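# Hang table flowers head-down on the dryer pegs

## Task

Take every flower lying on the table and clip it by its stem onto one of the dryer's pegs so it hangs with its head pointing down, without kinking or deforming any stem; at the end the dryer must still hang from its rail and the flower already hanging there must still be clipped on.

## Robot and tools

Robot: two arms, left_arm and right_arm, each with seven joints and a two-pad gripper. Joint order in every row and every per-joint list: waist, shoulder, upper arm roll, elbow, forearm roll, wrist pitch, wrist roll. On both arms the shoulder and wrist roll signs are inverted relative to the arm's own convention, in commands and in results alike. The stated ranges (radians) are waist, upper arm roll, forearm roll and wrist roll ±69.115, shoulder ±2.250, elbow ±2.580, wrist pitch ±2.100. The true end of a joint can differ by up to 0.014 rad.

Frames: the scene frame has its origin on the table top, halfway between the nominal bases. +z points up, +x points out over the table, and left_arm sits on the +y side. Arm names do not match image sides. Each arm reports its end_effector_position (m) and end_effector_quat_wxyz in its own base frame. The calibrated bases in the scene frame are left_arm (+0.057, +0.341, +0.033) and right_arm (-0.009, -0.311, +0.033), both nearly unrotated with up = +z. Fixed cameras and the table use the scene frame. The gripper's fingers point along its +z and close along its y. The reported point lies between the closed pads. Fingertips reach about 19 mm beyond it when closed and 6 mm when open. Printed poses may be off by a few centimetres, more at long reach.

Row format: a single flat list of 18 numbers, each in [-1, 1], covering both arms even if only one moves. The left_arm block comes first: 7 joint numbers, then gripper position, then gripper speed. The right_arm block follows with the same 9. The joint numbers are offsets, not poses. They are measured from the arm's Joint targets as they stood when the action (or move) began, not from the previous row. 1.0 equals 0.9985 rad for the first four joints and 0.8765 rad for the last three. Sending the same offset again keeps moving the joint. Send 0 to hold a joint at its targets. Gripper position is absolute: +1 is open (85 mm), 0 about 45 mm, -1 closed. The mapping is not linear, so check position_measured_pct, which reads roughly 50 minus 50 times the position. Gripper speed runs from -1 (about 20 mm/s, gentlest) through 0 (85) to +1 (150, hardest). Grip force depends on speed and on how far the requested position lies inside the object. To leave a gripper unchanged, resend its last position and speed, because a 0 counts as a command.

execute_actions(actions, cameras): actions is a list of actions. Each action is a list of up to 15 rows, one row per 1/30 s step, and the last row repeats until 15 steps are done. An empty list just reports the state. An action that would push any joint more than 0.014 rad beyond its range is refused for both arms. A malformed first action, or one failing that check, rejects the whole call. cameras selects images: omitted or ["all"] gives all, [] gives none, and an unknown name invalidates the call.

move(target, speed, blend, blocking, cameras): target is one 18-number row or a list of up to 15 rows. Every row's joint offsets count from the same starting Joint targets. All joints move in sync, so the hand follows a curve, and nothing avoids obstacles. speed is in rad/s for the joint with the farthest to go, 0.01 to 2 (default 0.5), given as one value or one per target. blend is a corner-rounding radius in rad. blocking=false returns after about 0.5 s while the motion continues. Gripper values of later targets take effect on arrival, once everything is at rest. The added move: line reports done, off_target, moving, held or fault, plus limits=held if steps were withheld. Done does not mean no contact.

wait(seconds 0 to 10) lets time pass, and a running move continues. stop brakes a running move but needs braking room. zoom_image(camera, region [x0,y0,x1,y1], at most 504x504 px) enlarges part of a camera's latest image. Cameras, all 896x504: cam_head_left, cam_head_right, cam_high, cam_low, cam_left_wrist, cam_right_wrist. clear_fault(arm) clears a reported torque fault. finished_scene(scene) ends the current scene for good and takes the current scene's number.

Result lines: Joint positions and Joint velocities (rad, rad/s; "within noise" when still). Joint targets is the base for your next offsets. Joint torques are offset and noisy, and positive means toward a larger position. Flange force is the external force along the gripper axes, including any held weight, and it is absent after row calls. Tool commands shows the current gripper commands. object_status: 0 moving, 1 blocked while opening, 2 stopped on an object (a firm grip, motor_current_ma near 1000), 3 at the target or pads met (empty or a soft grip). Wait up to 1.3 s of stillness before trusting a stop. A reading of 98 or more means the pads closed on nothing or on something very thin. "joint sent to its limit", "joint command not followed" (the clearance check between arms intervened), MOTOR HOT and OVER-TEMPERATURE FAULT may also appear.

Motion limits: joint targets move at most 1.39 or 1.22 rad/s, stay within about 0.3 rad of the measured angle, and are scaled back if the hand would jump more than 70 mm. Large moves can take several actions. The arms are stiff, so a target only a few millimetres past a firm contact presses very hard. To stop pressing, command targets back past the measured positions.

Avoid: dropping or flinging flowers, bending stems, hard hits or pushes, squeezing a part that still rests on something, arm-to-arm contact, and a gripper closing on the other arm's fingers. Also avoid knocking the dryer off its rail, dislodging the flower already hanging, and letting anything fall off the table. Torque faults from overload, or from more than 5 degrees off plan, halt the arm until clear_fault. Long stretched or loaded holds heat the motors and can make the arm sag. Loose objects may occasionally get nudged.

Each tool is called after "Request:" as a command line: name --argument value for each argument, lists and objects as JSON in quotes; but a table of rows of numbers goes row by row, as --pt "numbers of a row", without its own name.

## Session

Request:
execute_actions --actions '[]'

Scene clock: 0.00 s.
left_arm: end_effector_position=(+0.4608, -0.0057, +0.3652) position_measured_pct=0.0 object_status=3 motor_current_ma=0 end_effector_quat_wxyz=(+0.052, -0.169, +0.983, -0.045) | right_arm: end_effector_position=(+0.8793, +0.1868, +0.2139) position_measured_pct=0.0 object_status=3 motor_current_ma=0 end_effector_quat_wxyz=(-0.275, +0.862, -0.027, +0.425)
Joint positions: left_arm=[-0.06 -0.265 -0.05 1.361 0.098 1.407 -1.792] | right_arm=[-0.197 -1.049 0.222 0.974 1.639 -0.492 -2.511]
Joint velocities: within noise
Joint torques (N m): no reading
Motor temperatures (°C): left_arm=[37 31 31 34 35 35 37] | right_arm=[29 29 32 31 36 37 41]
Flange force (N): no reading
Joint targets: left_arm=[-0.060 -0.265 -0.050 1.361 0.098 1.407 -1.792] | right_arm=[-0.197 -1.049 0.222 0.974 1.639 -0.492 -2.511]
Tool commands: left_gripper/position=+1.0 left_gripper/speed=+1.0 right_gripper/position=+1.0 right_gripper/speed=+1.0

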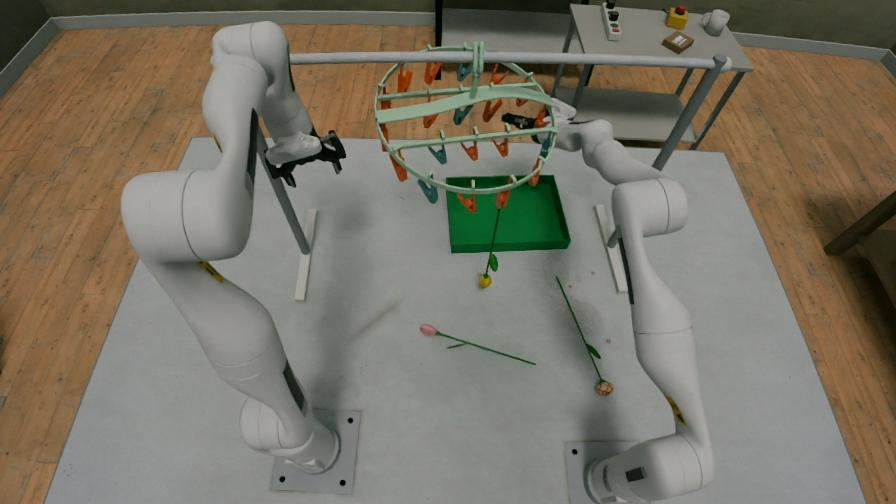

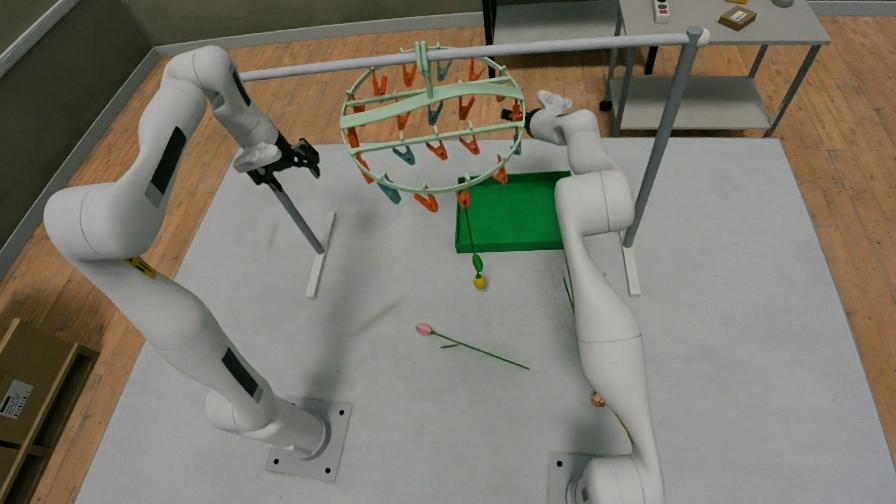

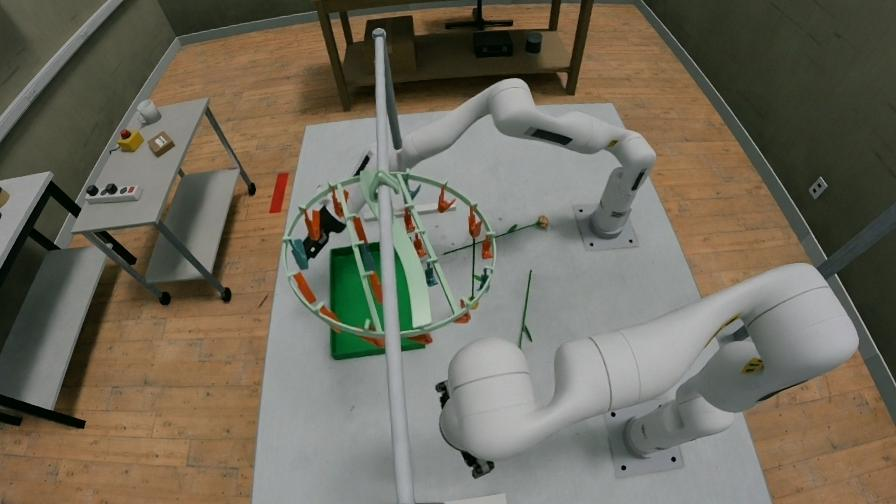

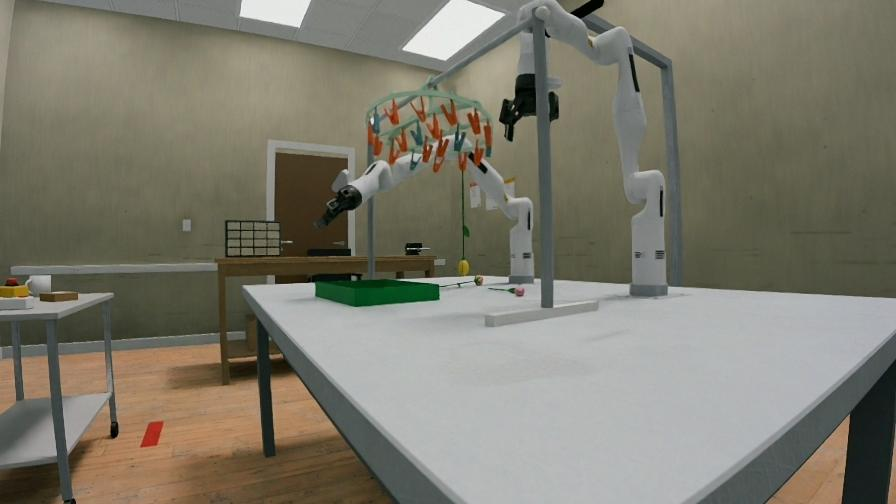

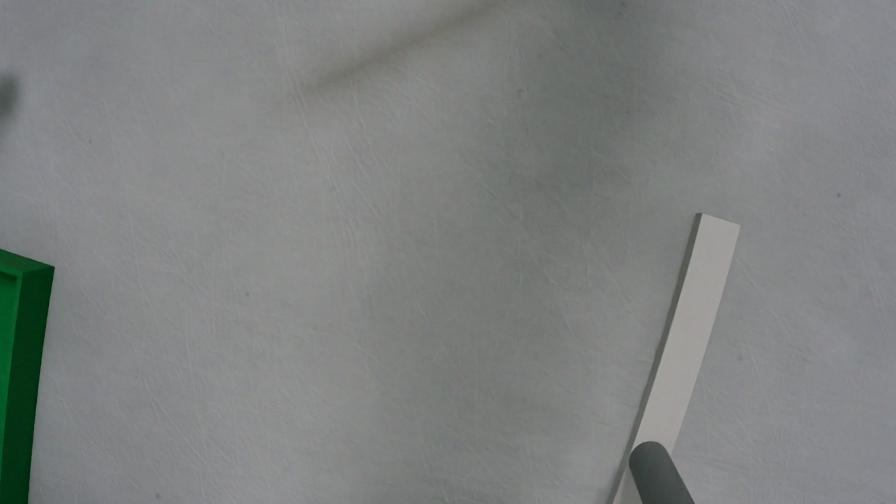

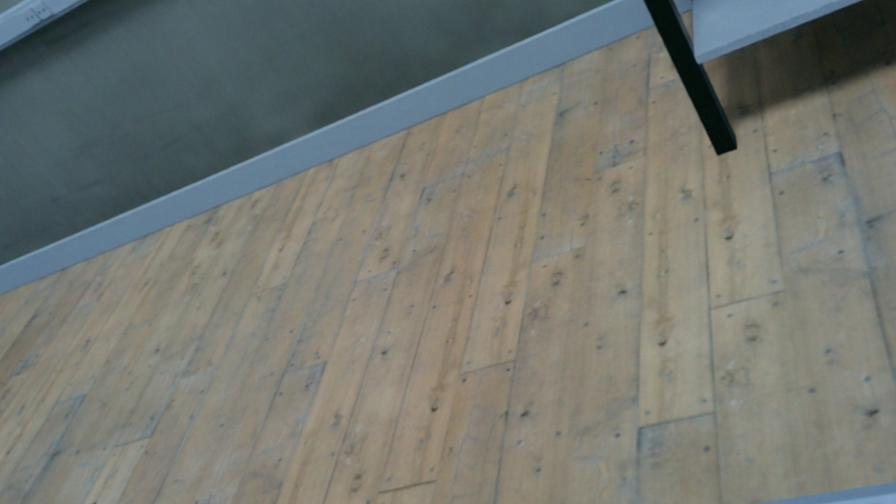

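Request:
zoom_image --camera "cam_head_left" --region '[360, 30, 600, 220]'

Request:
zoom_image --camera "cam_low" --region '[350, 70, 530, 300]'

Request:
zoom_image --camera "cam_high" --region '[270, 150, 520, 370]'

Request:
zoom_image --camera "cam_head_right" --region '[330, 30, 580, 230]'

Request:
zoom_image --camera "cam_head_left" --region '[400, 250, 650, 420]'

Scaled by 2.100 from the camera's 896x504 image, which has a finer 1280x720 frame.

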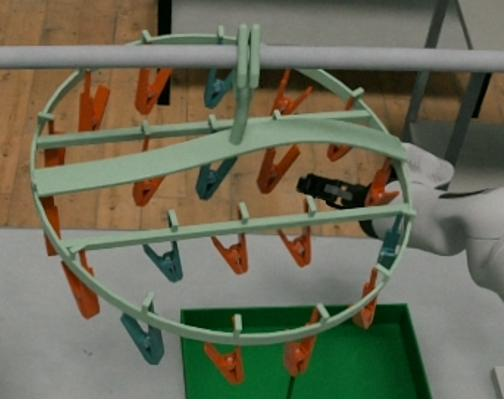

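Scaled by 2.191 from the camera's 896x504 image, which has a finer 1280x720 frame.

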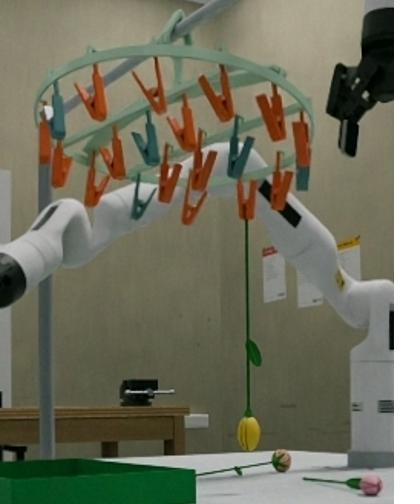

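Scaled by 2.016 from the camera's 896x504 image, which has a finer 1280x720 frame.

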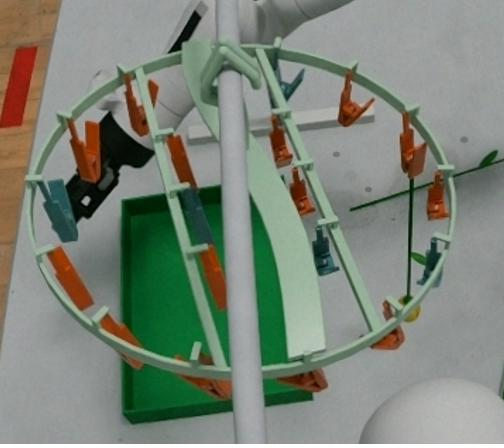

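Scaled by 2.016 from the camera's 896x504 image, which has a finer 1280x720 frame.

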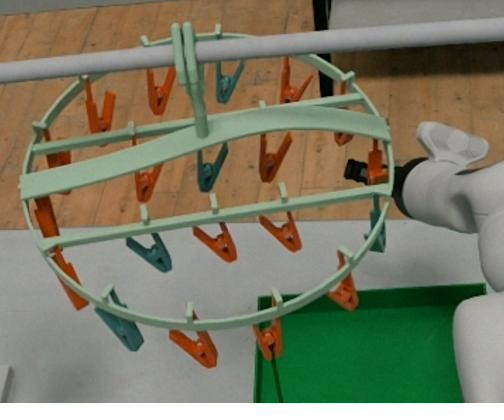

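Scaled by 2.016 from the camera's 896x504 image, which has a finer 1280x720 frame.

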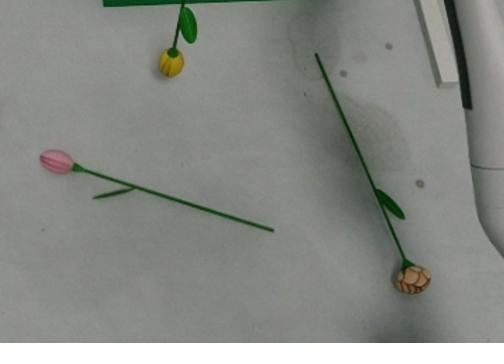

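Request:
zoom_image --camera "cam_head_left" --region '[410, 110, 530, 220]'

Request:
zoom_image --camera "cam_head_right" --region '[370, 120, 490, 220]'

Request:
zoom_image --camera "cam_low" --region '[420, 130, 500, 200]'

Request:
zoom_image --camera "cam_low" --region '[360, 80, 440, 170]'

Request:
zoom_image --camera "cam_high" --region '[400, 170, 500, 350]'

Scaled by 4.200 from the camera's 896x504 image, which has a finer 1280x720 frame.

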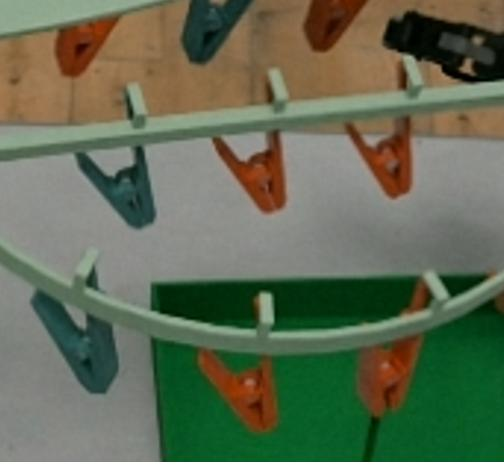

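Scaled by 4.200 from the camera's 896x504 image, which has a finer 1280x720 frame.

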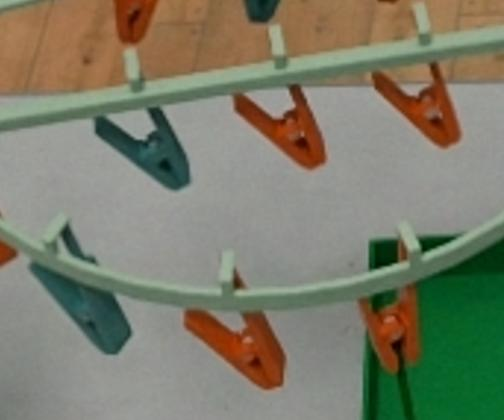

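Scaled by 6.300 from the camera's 896x504 image, which has a finer 1280x720 frame.

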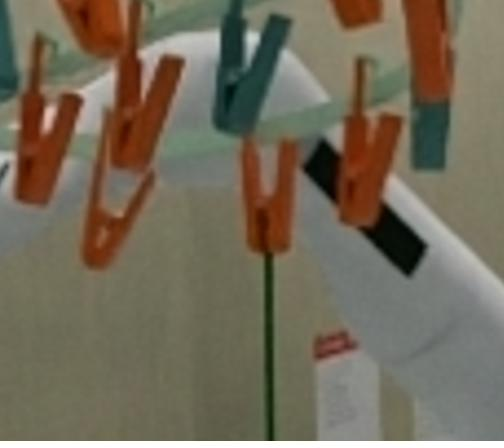

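Scaled by 5.600 from the camera's 896x504 image, which has a finer 1280x720 frame.

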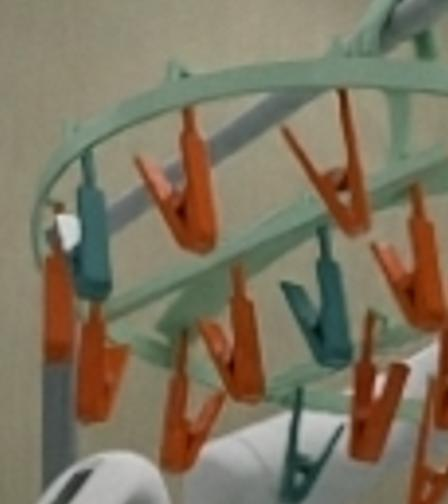

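Scaled by 2.800 from the camera's 896x504 image, which has a finer 1280x720 frame.

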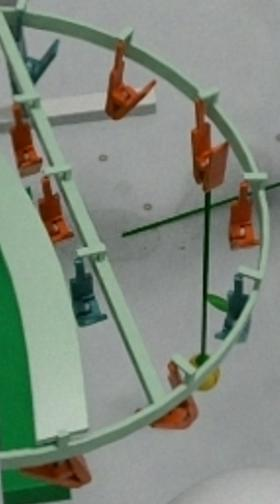

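Request:
move --target '[0,0,0,0,0,0,0,1,1,0.05,0.476,-0.111,0.464,-0.9355,0.931,0.536,1,1]' --speed 0.6

Request:
move --target '[0,0,0,0,0,0,0,1,1,0.05,0.476,-0.111,0.464,-0.9355,0.931,0.536,-1,0]' --speed 0.6

Scene clock: 19.17 s.
left_arm: end_effector_position=(+0.4608, -0.0057, +0.3652) position_measured_pct=0.0 object_status=3 motor_current_ma=0 end_effector_quat_wxyz=(+0.052, -0.169, +0.983, -0.045) | right_arm: end_effector_position=(+0.7560, -0.0538, +0.3250) position_measured_pct=0.0 object_status=3 motor_current_ma=0 end_effector_quat_wxyz=(+0.285, -0.514, +0.726, -0.357)
Joint positions: left_arm=[-0.06 -0.265 -0.05 1.361 0.098 1.407 -1.792] | right_arm=[-0.148 -0.573 0.111 1.437 0.819 0.324 -2.041]
Joint velocities: within noise
Joint torques (N m): left_arm=[1.3 14.29 -0.46 -7.24 0.05 -0.18 0.27] | right_arm=[1.06 20.28 1.3 -10.79 0.51 -0.99 -0.09]
Motor temperatures (°C): left_arm=[37 31 31 34 35 35 37] | right_arm=[29 31 32 31 36 37 41]
Flange force (N): left_arm=[-6.7 -0.9 -5.8] | right_arm=[-0.7 6.4 -3.9]
Joint targets: left_arm=[-0.060 -0.265 -0.050 1.361 0.098 1.407 -1.792] | right_arm=[-0.148 -0.573 0.111 1.437 0.819 0.324 -2.041]
move: done

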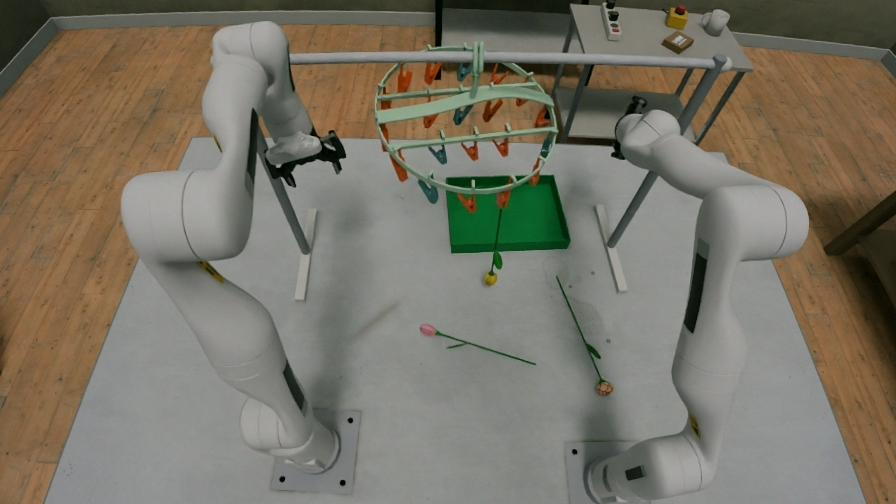

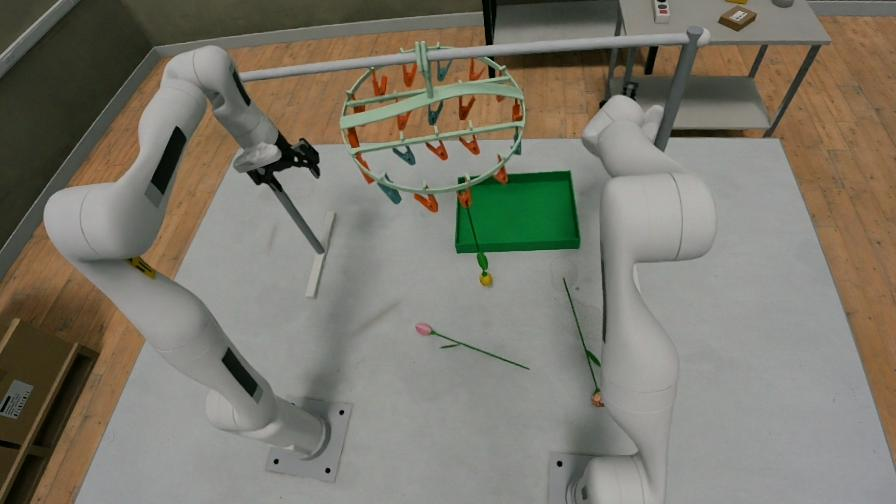

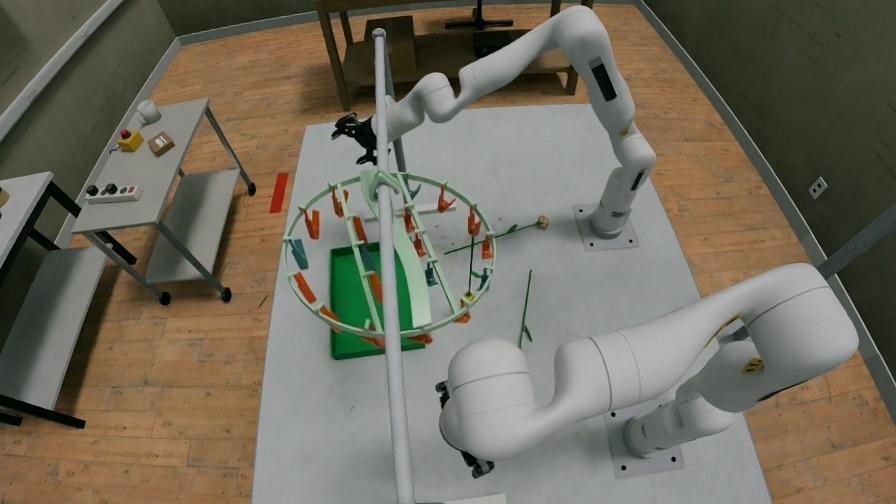

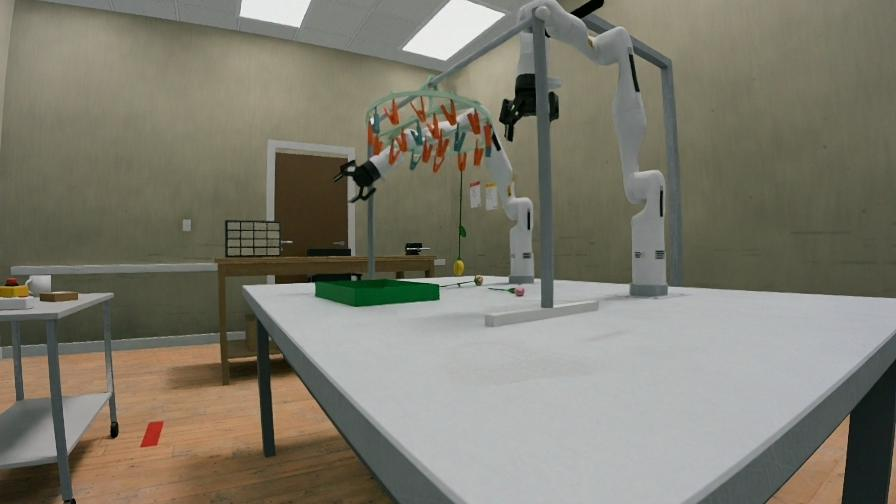

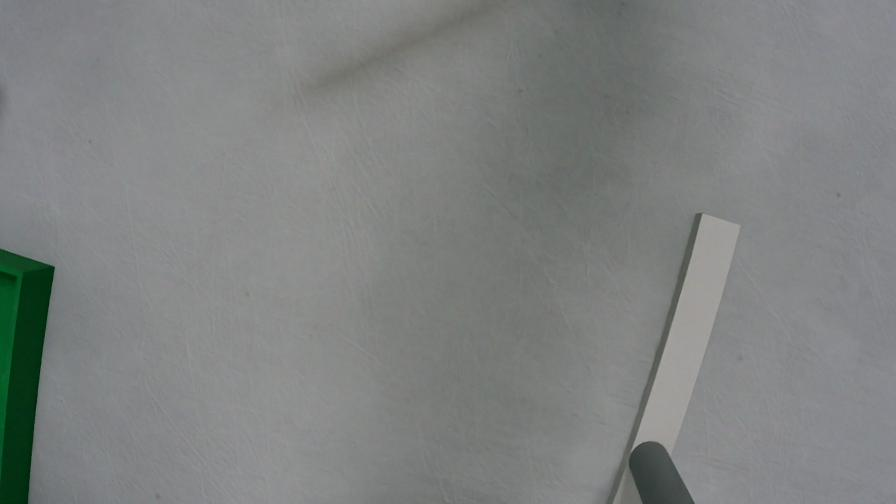

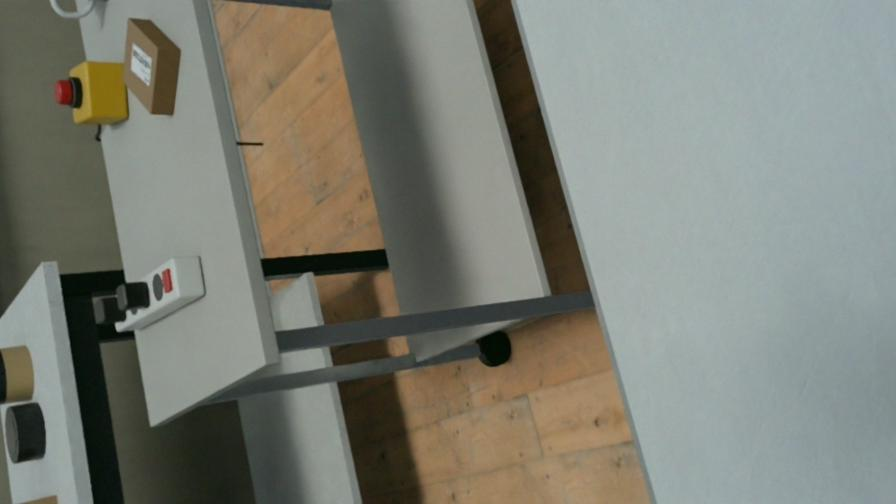

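Scene clock: 21.07 s.
left_arm: end_effector_position=(+0.4608, -0.0057, +0.3652) position_measured_pct=0.0 object_status=3 motor_current_ma=0 end_effector_quat_wxyz=(+0.052, -0.169, +0.983, -0.045) | right_arm: end_effector_position=(+0.3289, +0.0075, +0.2619) position_measured_pct=98.7 object_status=0 motor_current_ma=1000 end_effector_quat_wxyz=(+0.001, -0.049, +0.999, +0.000)
Joint positions: left_arm=[-0.06 -0.265 -0.05 1.361 0.098 1.407 -1.792] | right_arm=[-0.098 -0.098 0 1.9 -0.001 1.14 -1.571]
Joint velocities: within noise
Joint torques (N m): left_arm=[1.28 14.28 -0.36 -7.22 0.01 -0.18 0.26] | right_arm=[-0.08 9.57 -0.65 -8.69 -0.27 -0.32 -0.24]
Motor temperatures (°C): left_arm=[37 31 31 34 35 35 37] | right_arm=[29 31 32 31 36 37 41]
Flange force (N): left_arm=[-6.7 -0.9 -5.9] | right_arm=[2.5 -0.1 -0.7]
Joint targets: left_arm=[-0.060 -0.265 -0.050 1.361 0.098 1.407 -1.792] | right_arm=[-0.098 -0.098 0.000 1.901 -0.001 1.140 -1.571]
move: done

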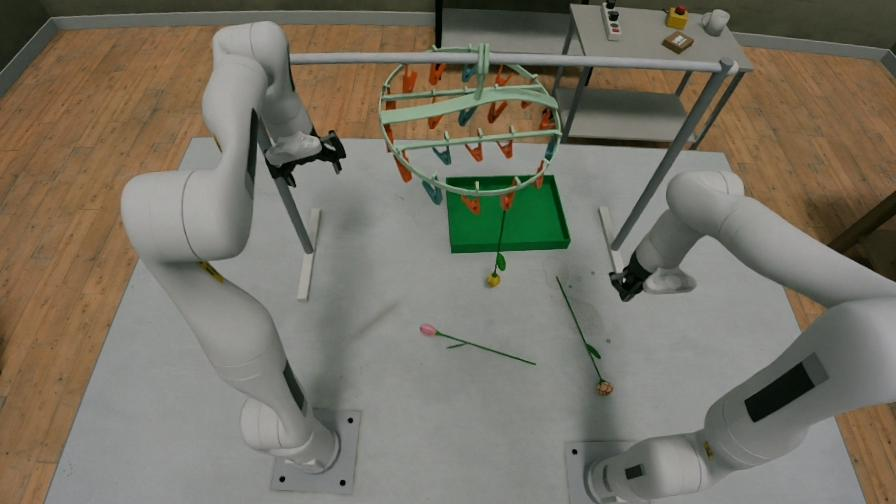

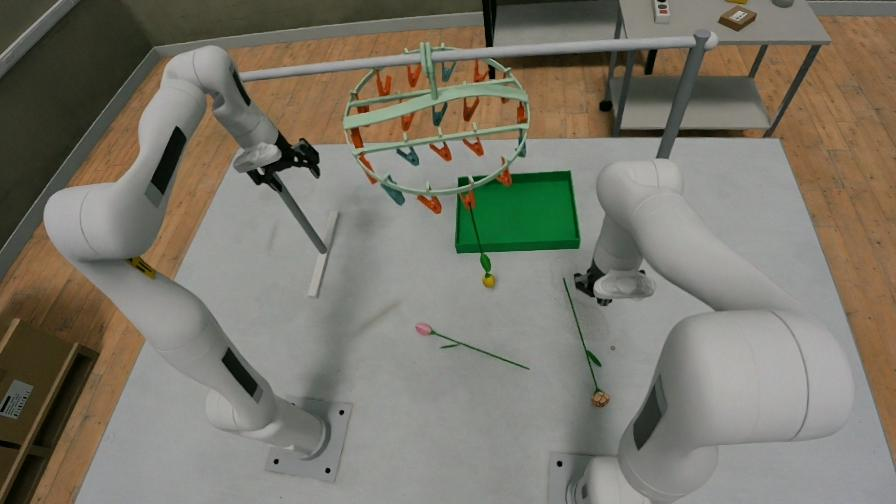

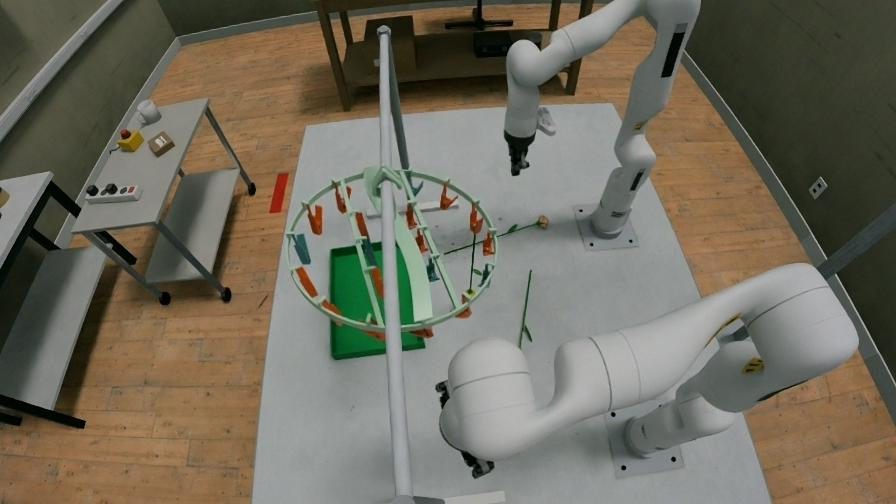

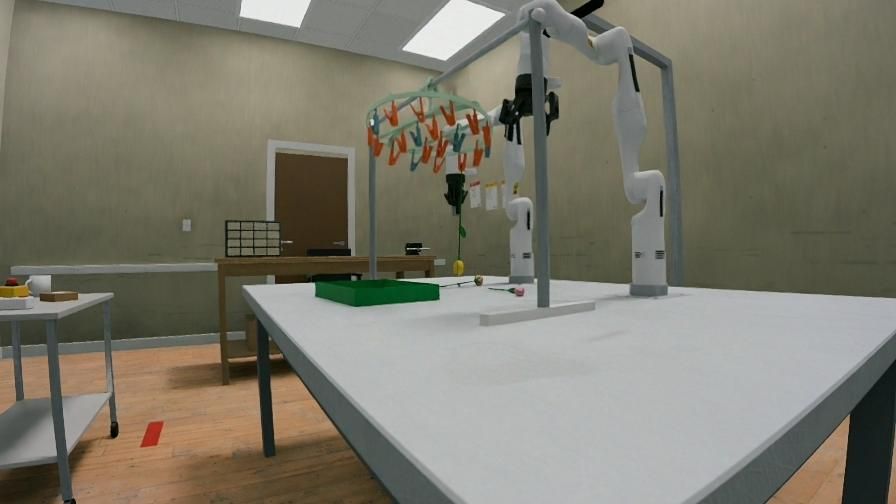

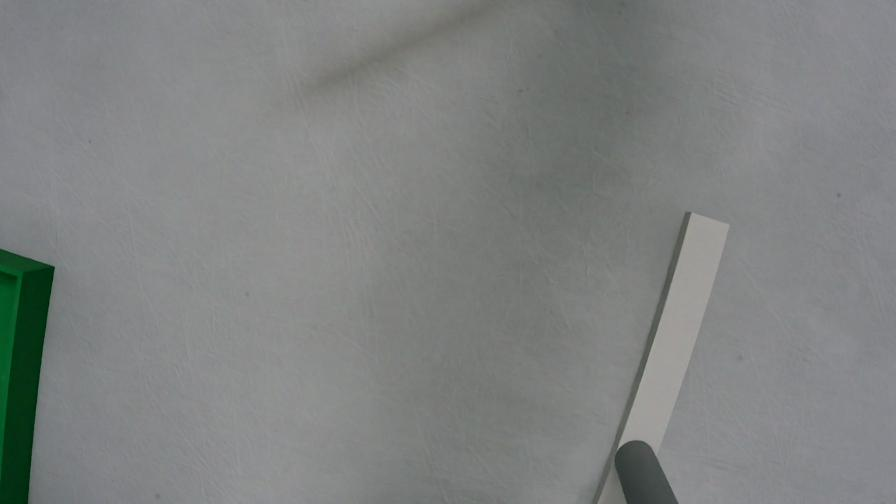

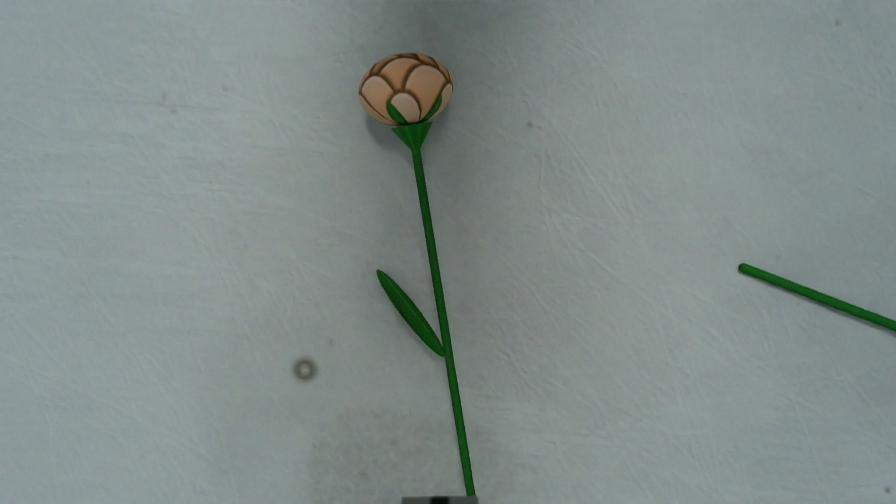

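Request:
move --target '[0.379,0.065,0.017,0.3615,-0.7914,-0.0449,0.2997,0,0,0,0,0,0,0,0,0,-0.8,0]' --speed 0.7 --cameras '[]'

Request:
move --target '[0.379,0.065,0.017,0.3615,-0.7914,-0.0449,0.2997,0,0,0,0,0,0,0,0,0,-0.8,0]' --speed 0.7 --cameras '["cam_head_left","cam_low","cam_left_wrist"]'

Request:
move --target '[0.379,0.065,0.017,0.3615,-0.7914,-0.0449,0.2997,0,0,0,0,0,0,0,0,0,-0.8,0]' --speed 0.7

Scene clock: 30.13 s.
left_arm: end_effector_position=(+0.3776, +0.0415, +0.3314) position_measured_pct=49.8 object_status=3 motor_current_ma=0 end_effector_quat_wxyz=(-0.036, +0.234, +0.927, +0.292) | right_arm: end_effector_position=(+0.3289, +0.0075, +0.2619) position_measured_pct=89.6 object_status=3 motor_current_ma=0 end_effector_quat_wxyz=(+0.001, -0.049, +0.999, +0.000)
Joint positions: left_arm=[0.318 -0.2 -0.033 1.722 -0.596 1.368 -1.529] | right_arm=[-0.098 -0.098 0 1.901 -0.001 1.14 -1.571]
Joint velocities: within noise
Joint torques (N m): left_arm=[1.29 11.9 -0.84 -6.31 -1.68 0.6 0.44] | right_arm=[-0.02 9.01 -0.65 -8.89 -0.12 -0.16 -0.17]
Motor temperatures (°C): left_arm=[37 31 31 34 35 35 37] | right_arm=[29 31 32 31 36 37 41]
Flange force (N): left_arm=[-3.7 3.9 -3.7] | right_arm=[4.4 -0.1 -0.3]
Joint targets: left_arm=[0.318 -0.200 -0.033 1.722 -0.596 1.368 -1.529] | right_arm=[-0.098 -0.098 0.000 1.901 -0.001 1.140 -1.571]
move: done
No camera images: "cameras" was empty.

Scene clock: 31.67 s.
left_arm: end_effector_position=(+0.4129, +0.0075, +0.4006) position_measured_pct=49.8 object_status=3 motor_current_ma=0 end_effector_quat_wxyz=(-0.056, +0.597, +0.567, +0.564) | right_arm: end_effector_position=(+0.3289, +0.0075, +0.2619) position_measured_pct=89.6 object_status=3 motor_current_ma=0 end_effector_quat_wxyz=(+0.001, -0.049, +0.999, +0.000)
Joint positions: left_arm=[0.696 -0.135 -0.016 2.083 -1.29 1.328 -1.267] | right_arm=[-0.098 -0.098 0 1.901 -0.001 1.14 -1.571]
Joint velocities: within noise
Joint torques (N m): left_arm=[1.36 9.81 -0.88 -5.18 -2.34 1.63 0.4] | right_arm=[-0.06 9.08 -0.52 -8.9 -0.09 -0.17 -0.23]
Motor temperatures (°C): left_arm=[37 31 31 34 35 35 37] | right_arm=[29 31 32 31 36 37 41]
Flange force (N): left_arm=[-0.1 6.4 0.0] | right_arm=[4.3 0.2 -0.2]
Joint targets: left_arm=[0.696 -0.135 -0.016 2.083 -1.290 1.328 -1.266] | right_arm=[-0.098 -0.098 0.000 1.901 -0.001 1.140 -1.571]
move: done
Images, in order (width x height): cam_head_left 896x504, cam_low 896x504, cam_left_wrist 896x504.

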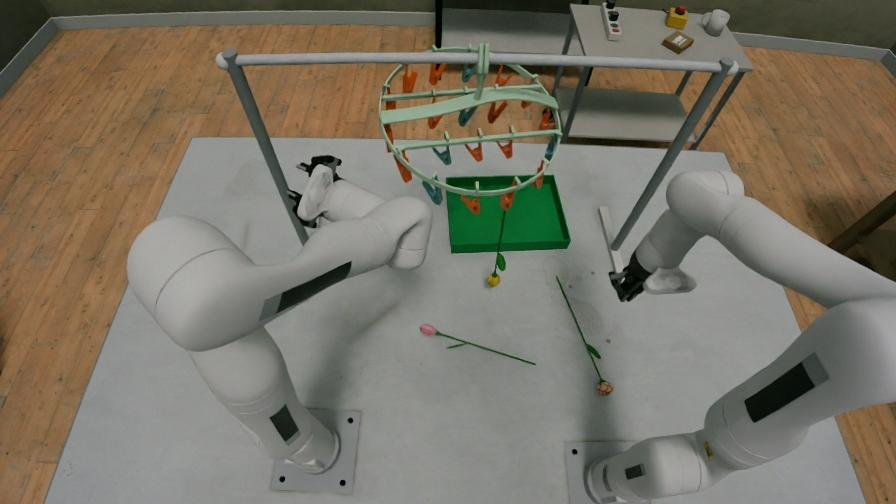

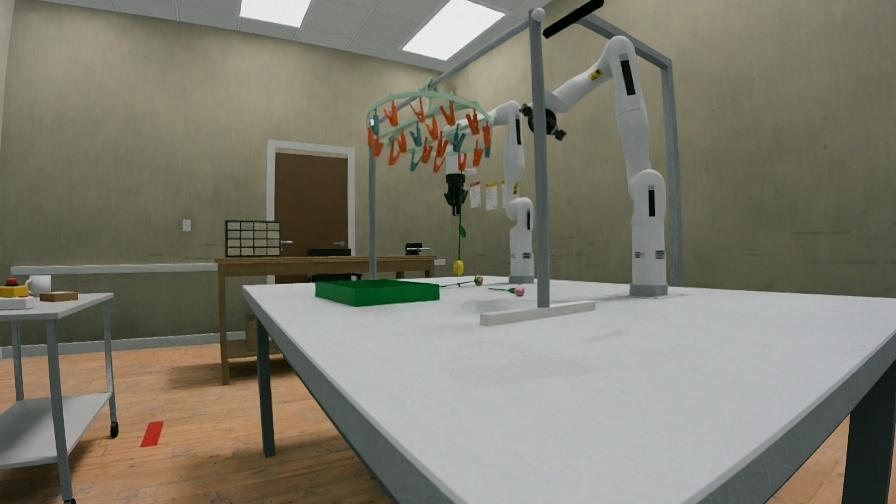

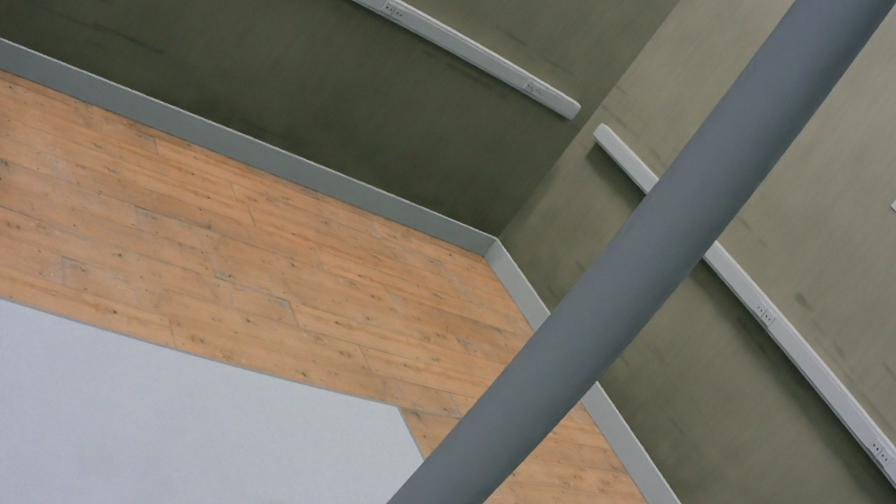

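Scene clock: 33.20 s.
left_arm: end_effector_position=(+0.3916, -0.1997, +0.4502) position_measured_pct=49.8 object_status=3 motor_current_ma=0 end_effector_quat_wxyz=(+0.000, +0.707, +0.000, +0.707) | right_arm: end_effector_position=(+0.3289, +0.0075, +0.2619) position_measured_pct=89.6 object_status=3 motor_current_ma=0 end_effector_quat_wxyz=(+0.001, -0.049, +0.999, +0.000)
Joint positions: left_arm=[1.075 -0.07 0.001 2.444 -1.983 1.289 -1.004] | right_arm=[-0.098 -0.098 0 1.901 -0.001 1.14 -1.571]
Joint velocities: within noise
Joint torques (N m): left_arm=[1.18 7.93 -0.62 -4.61 -1.82 2.47 0.26] | right_arm=[-0.07 9.13 -0.67 -8.89 -0.16 -0.18 -0.17]
Motor temperatures (°C): left_arm=[37 31 31 34 35 35 37] | right_arm=[29 31 32 31 36 37 41]
Flange force (N): left_arm=[4.2 3.9 2.9] | right_arm=[4.1 -0.2 -0.2]
Joint targets: left_arm=[1.075 -0.070 0.001 2.444 -1.984 1.289 -1.004] | right_arm=[-0.098 -0.098 0.000 1.901 -0.001 1.140 -1.571]
move: done

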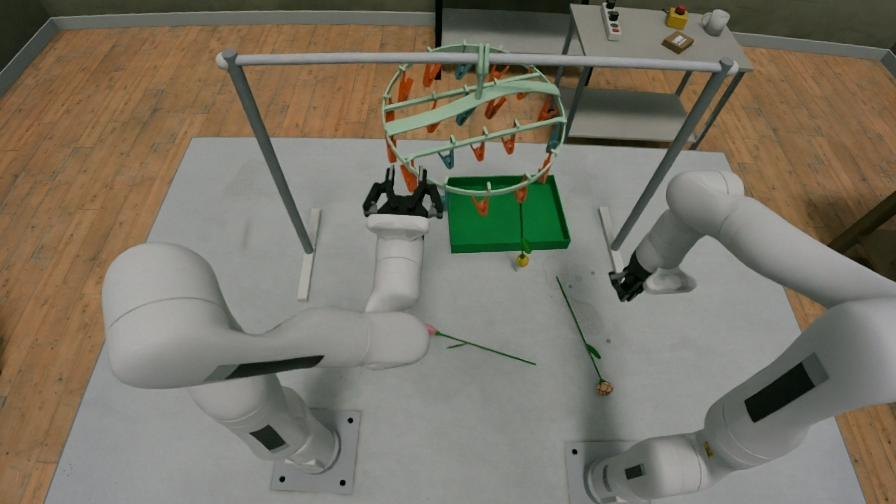

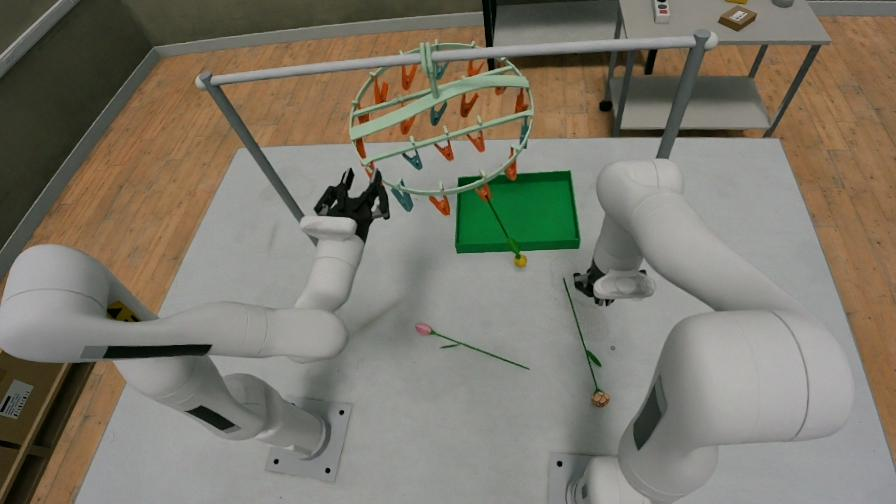

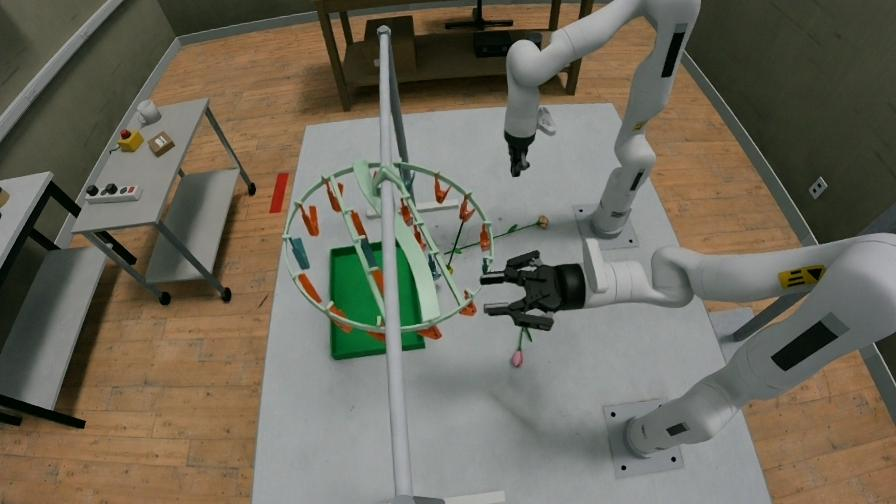

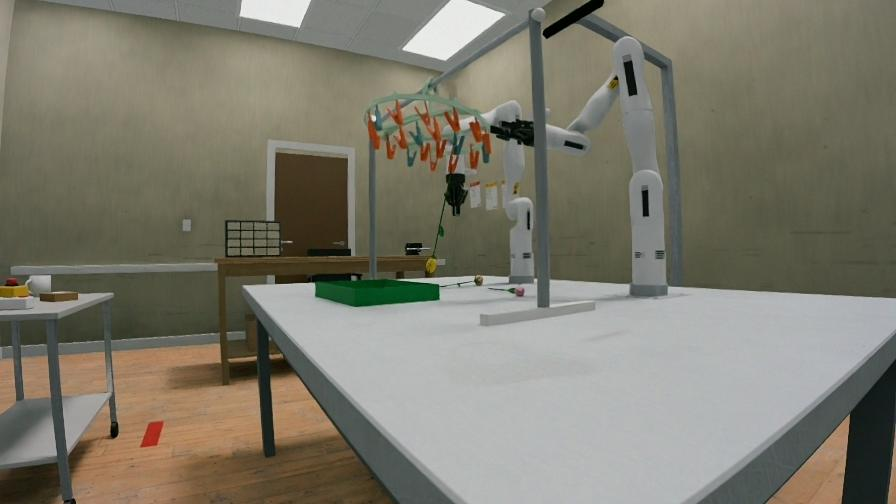

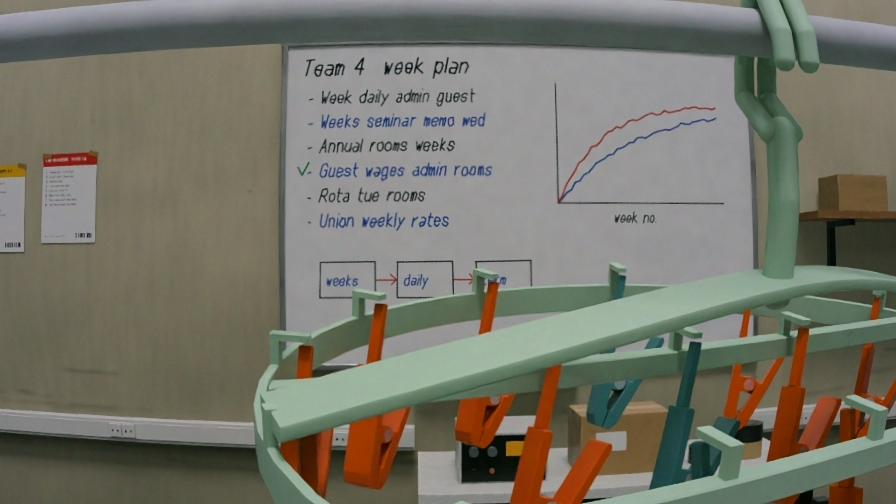

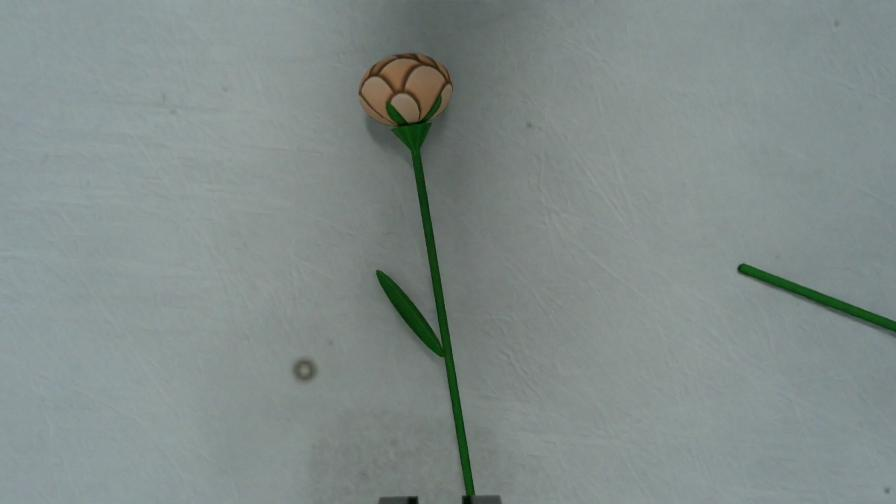

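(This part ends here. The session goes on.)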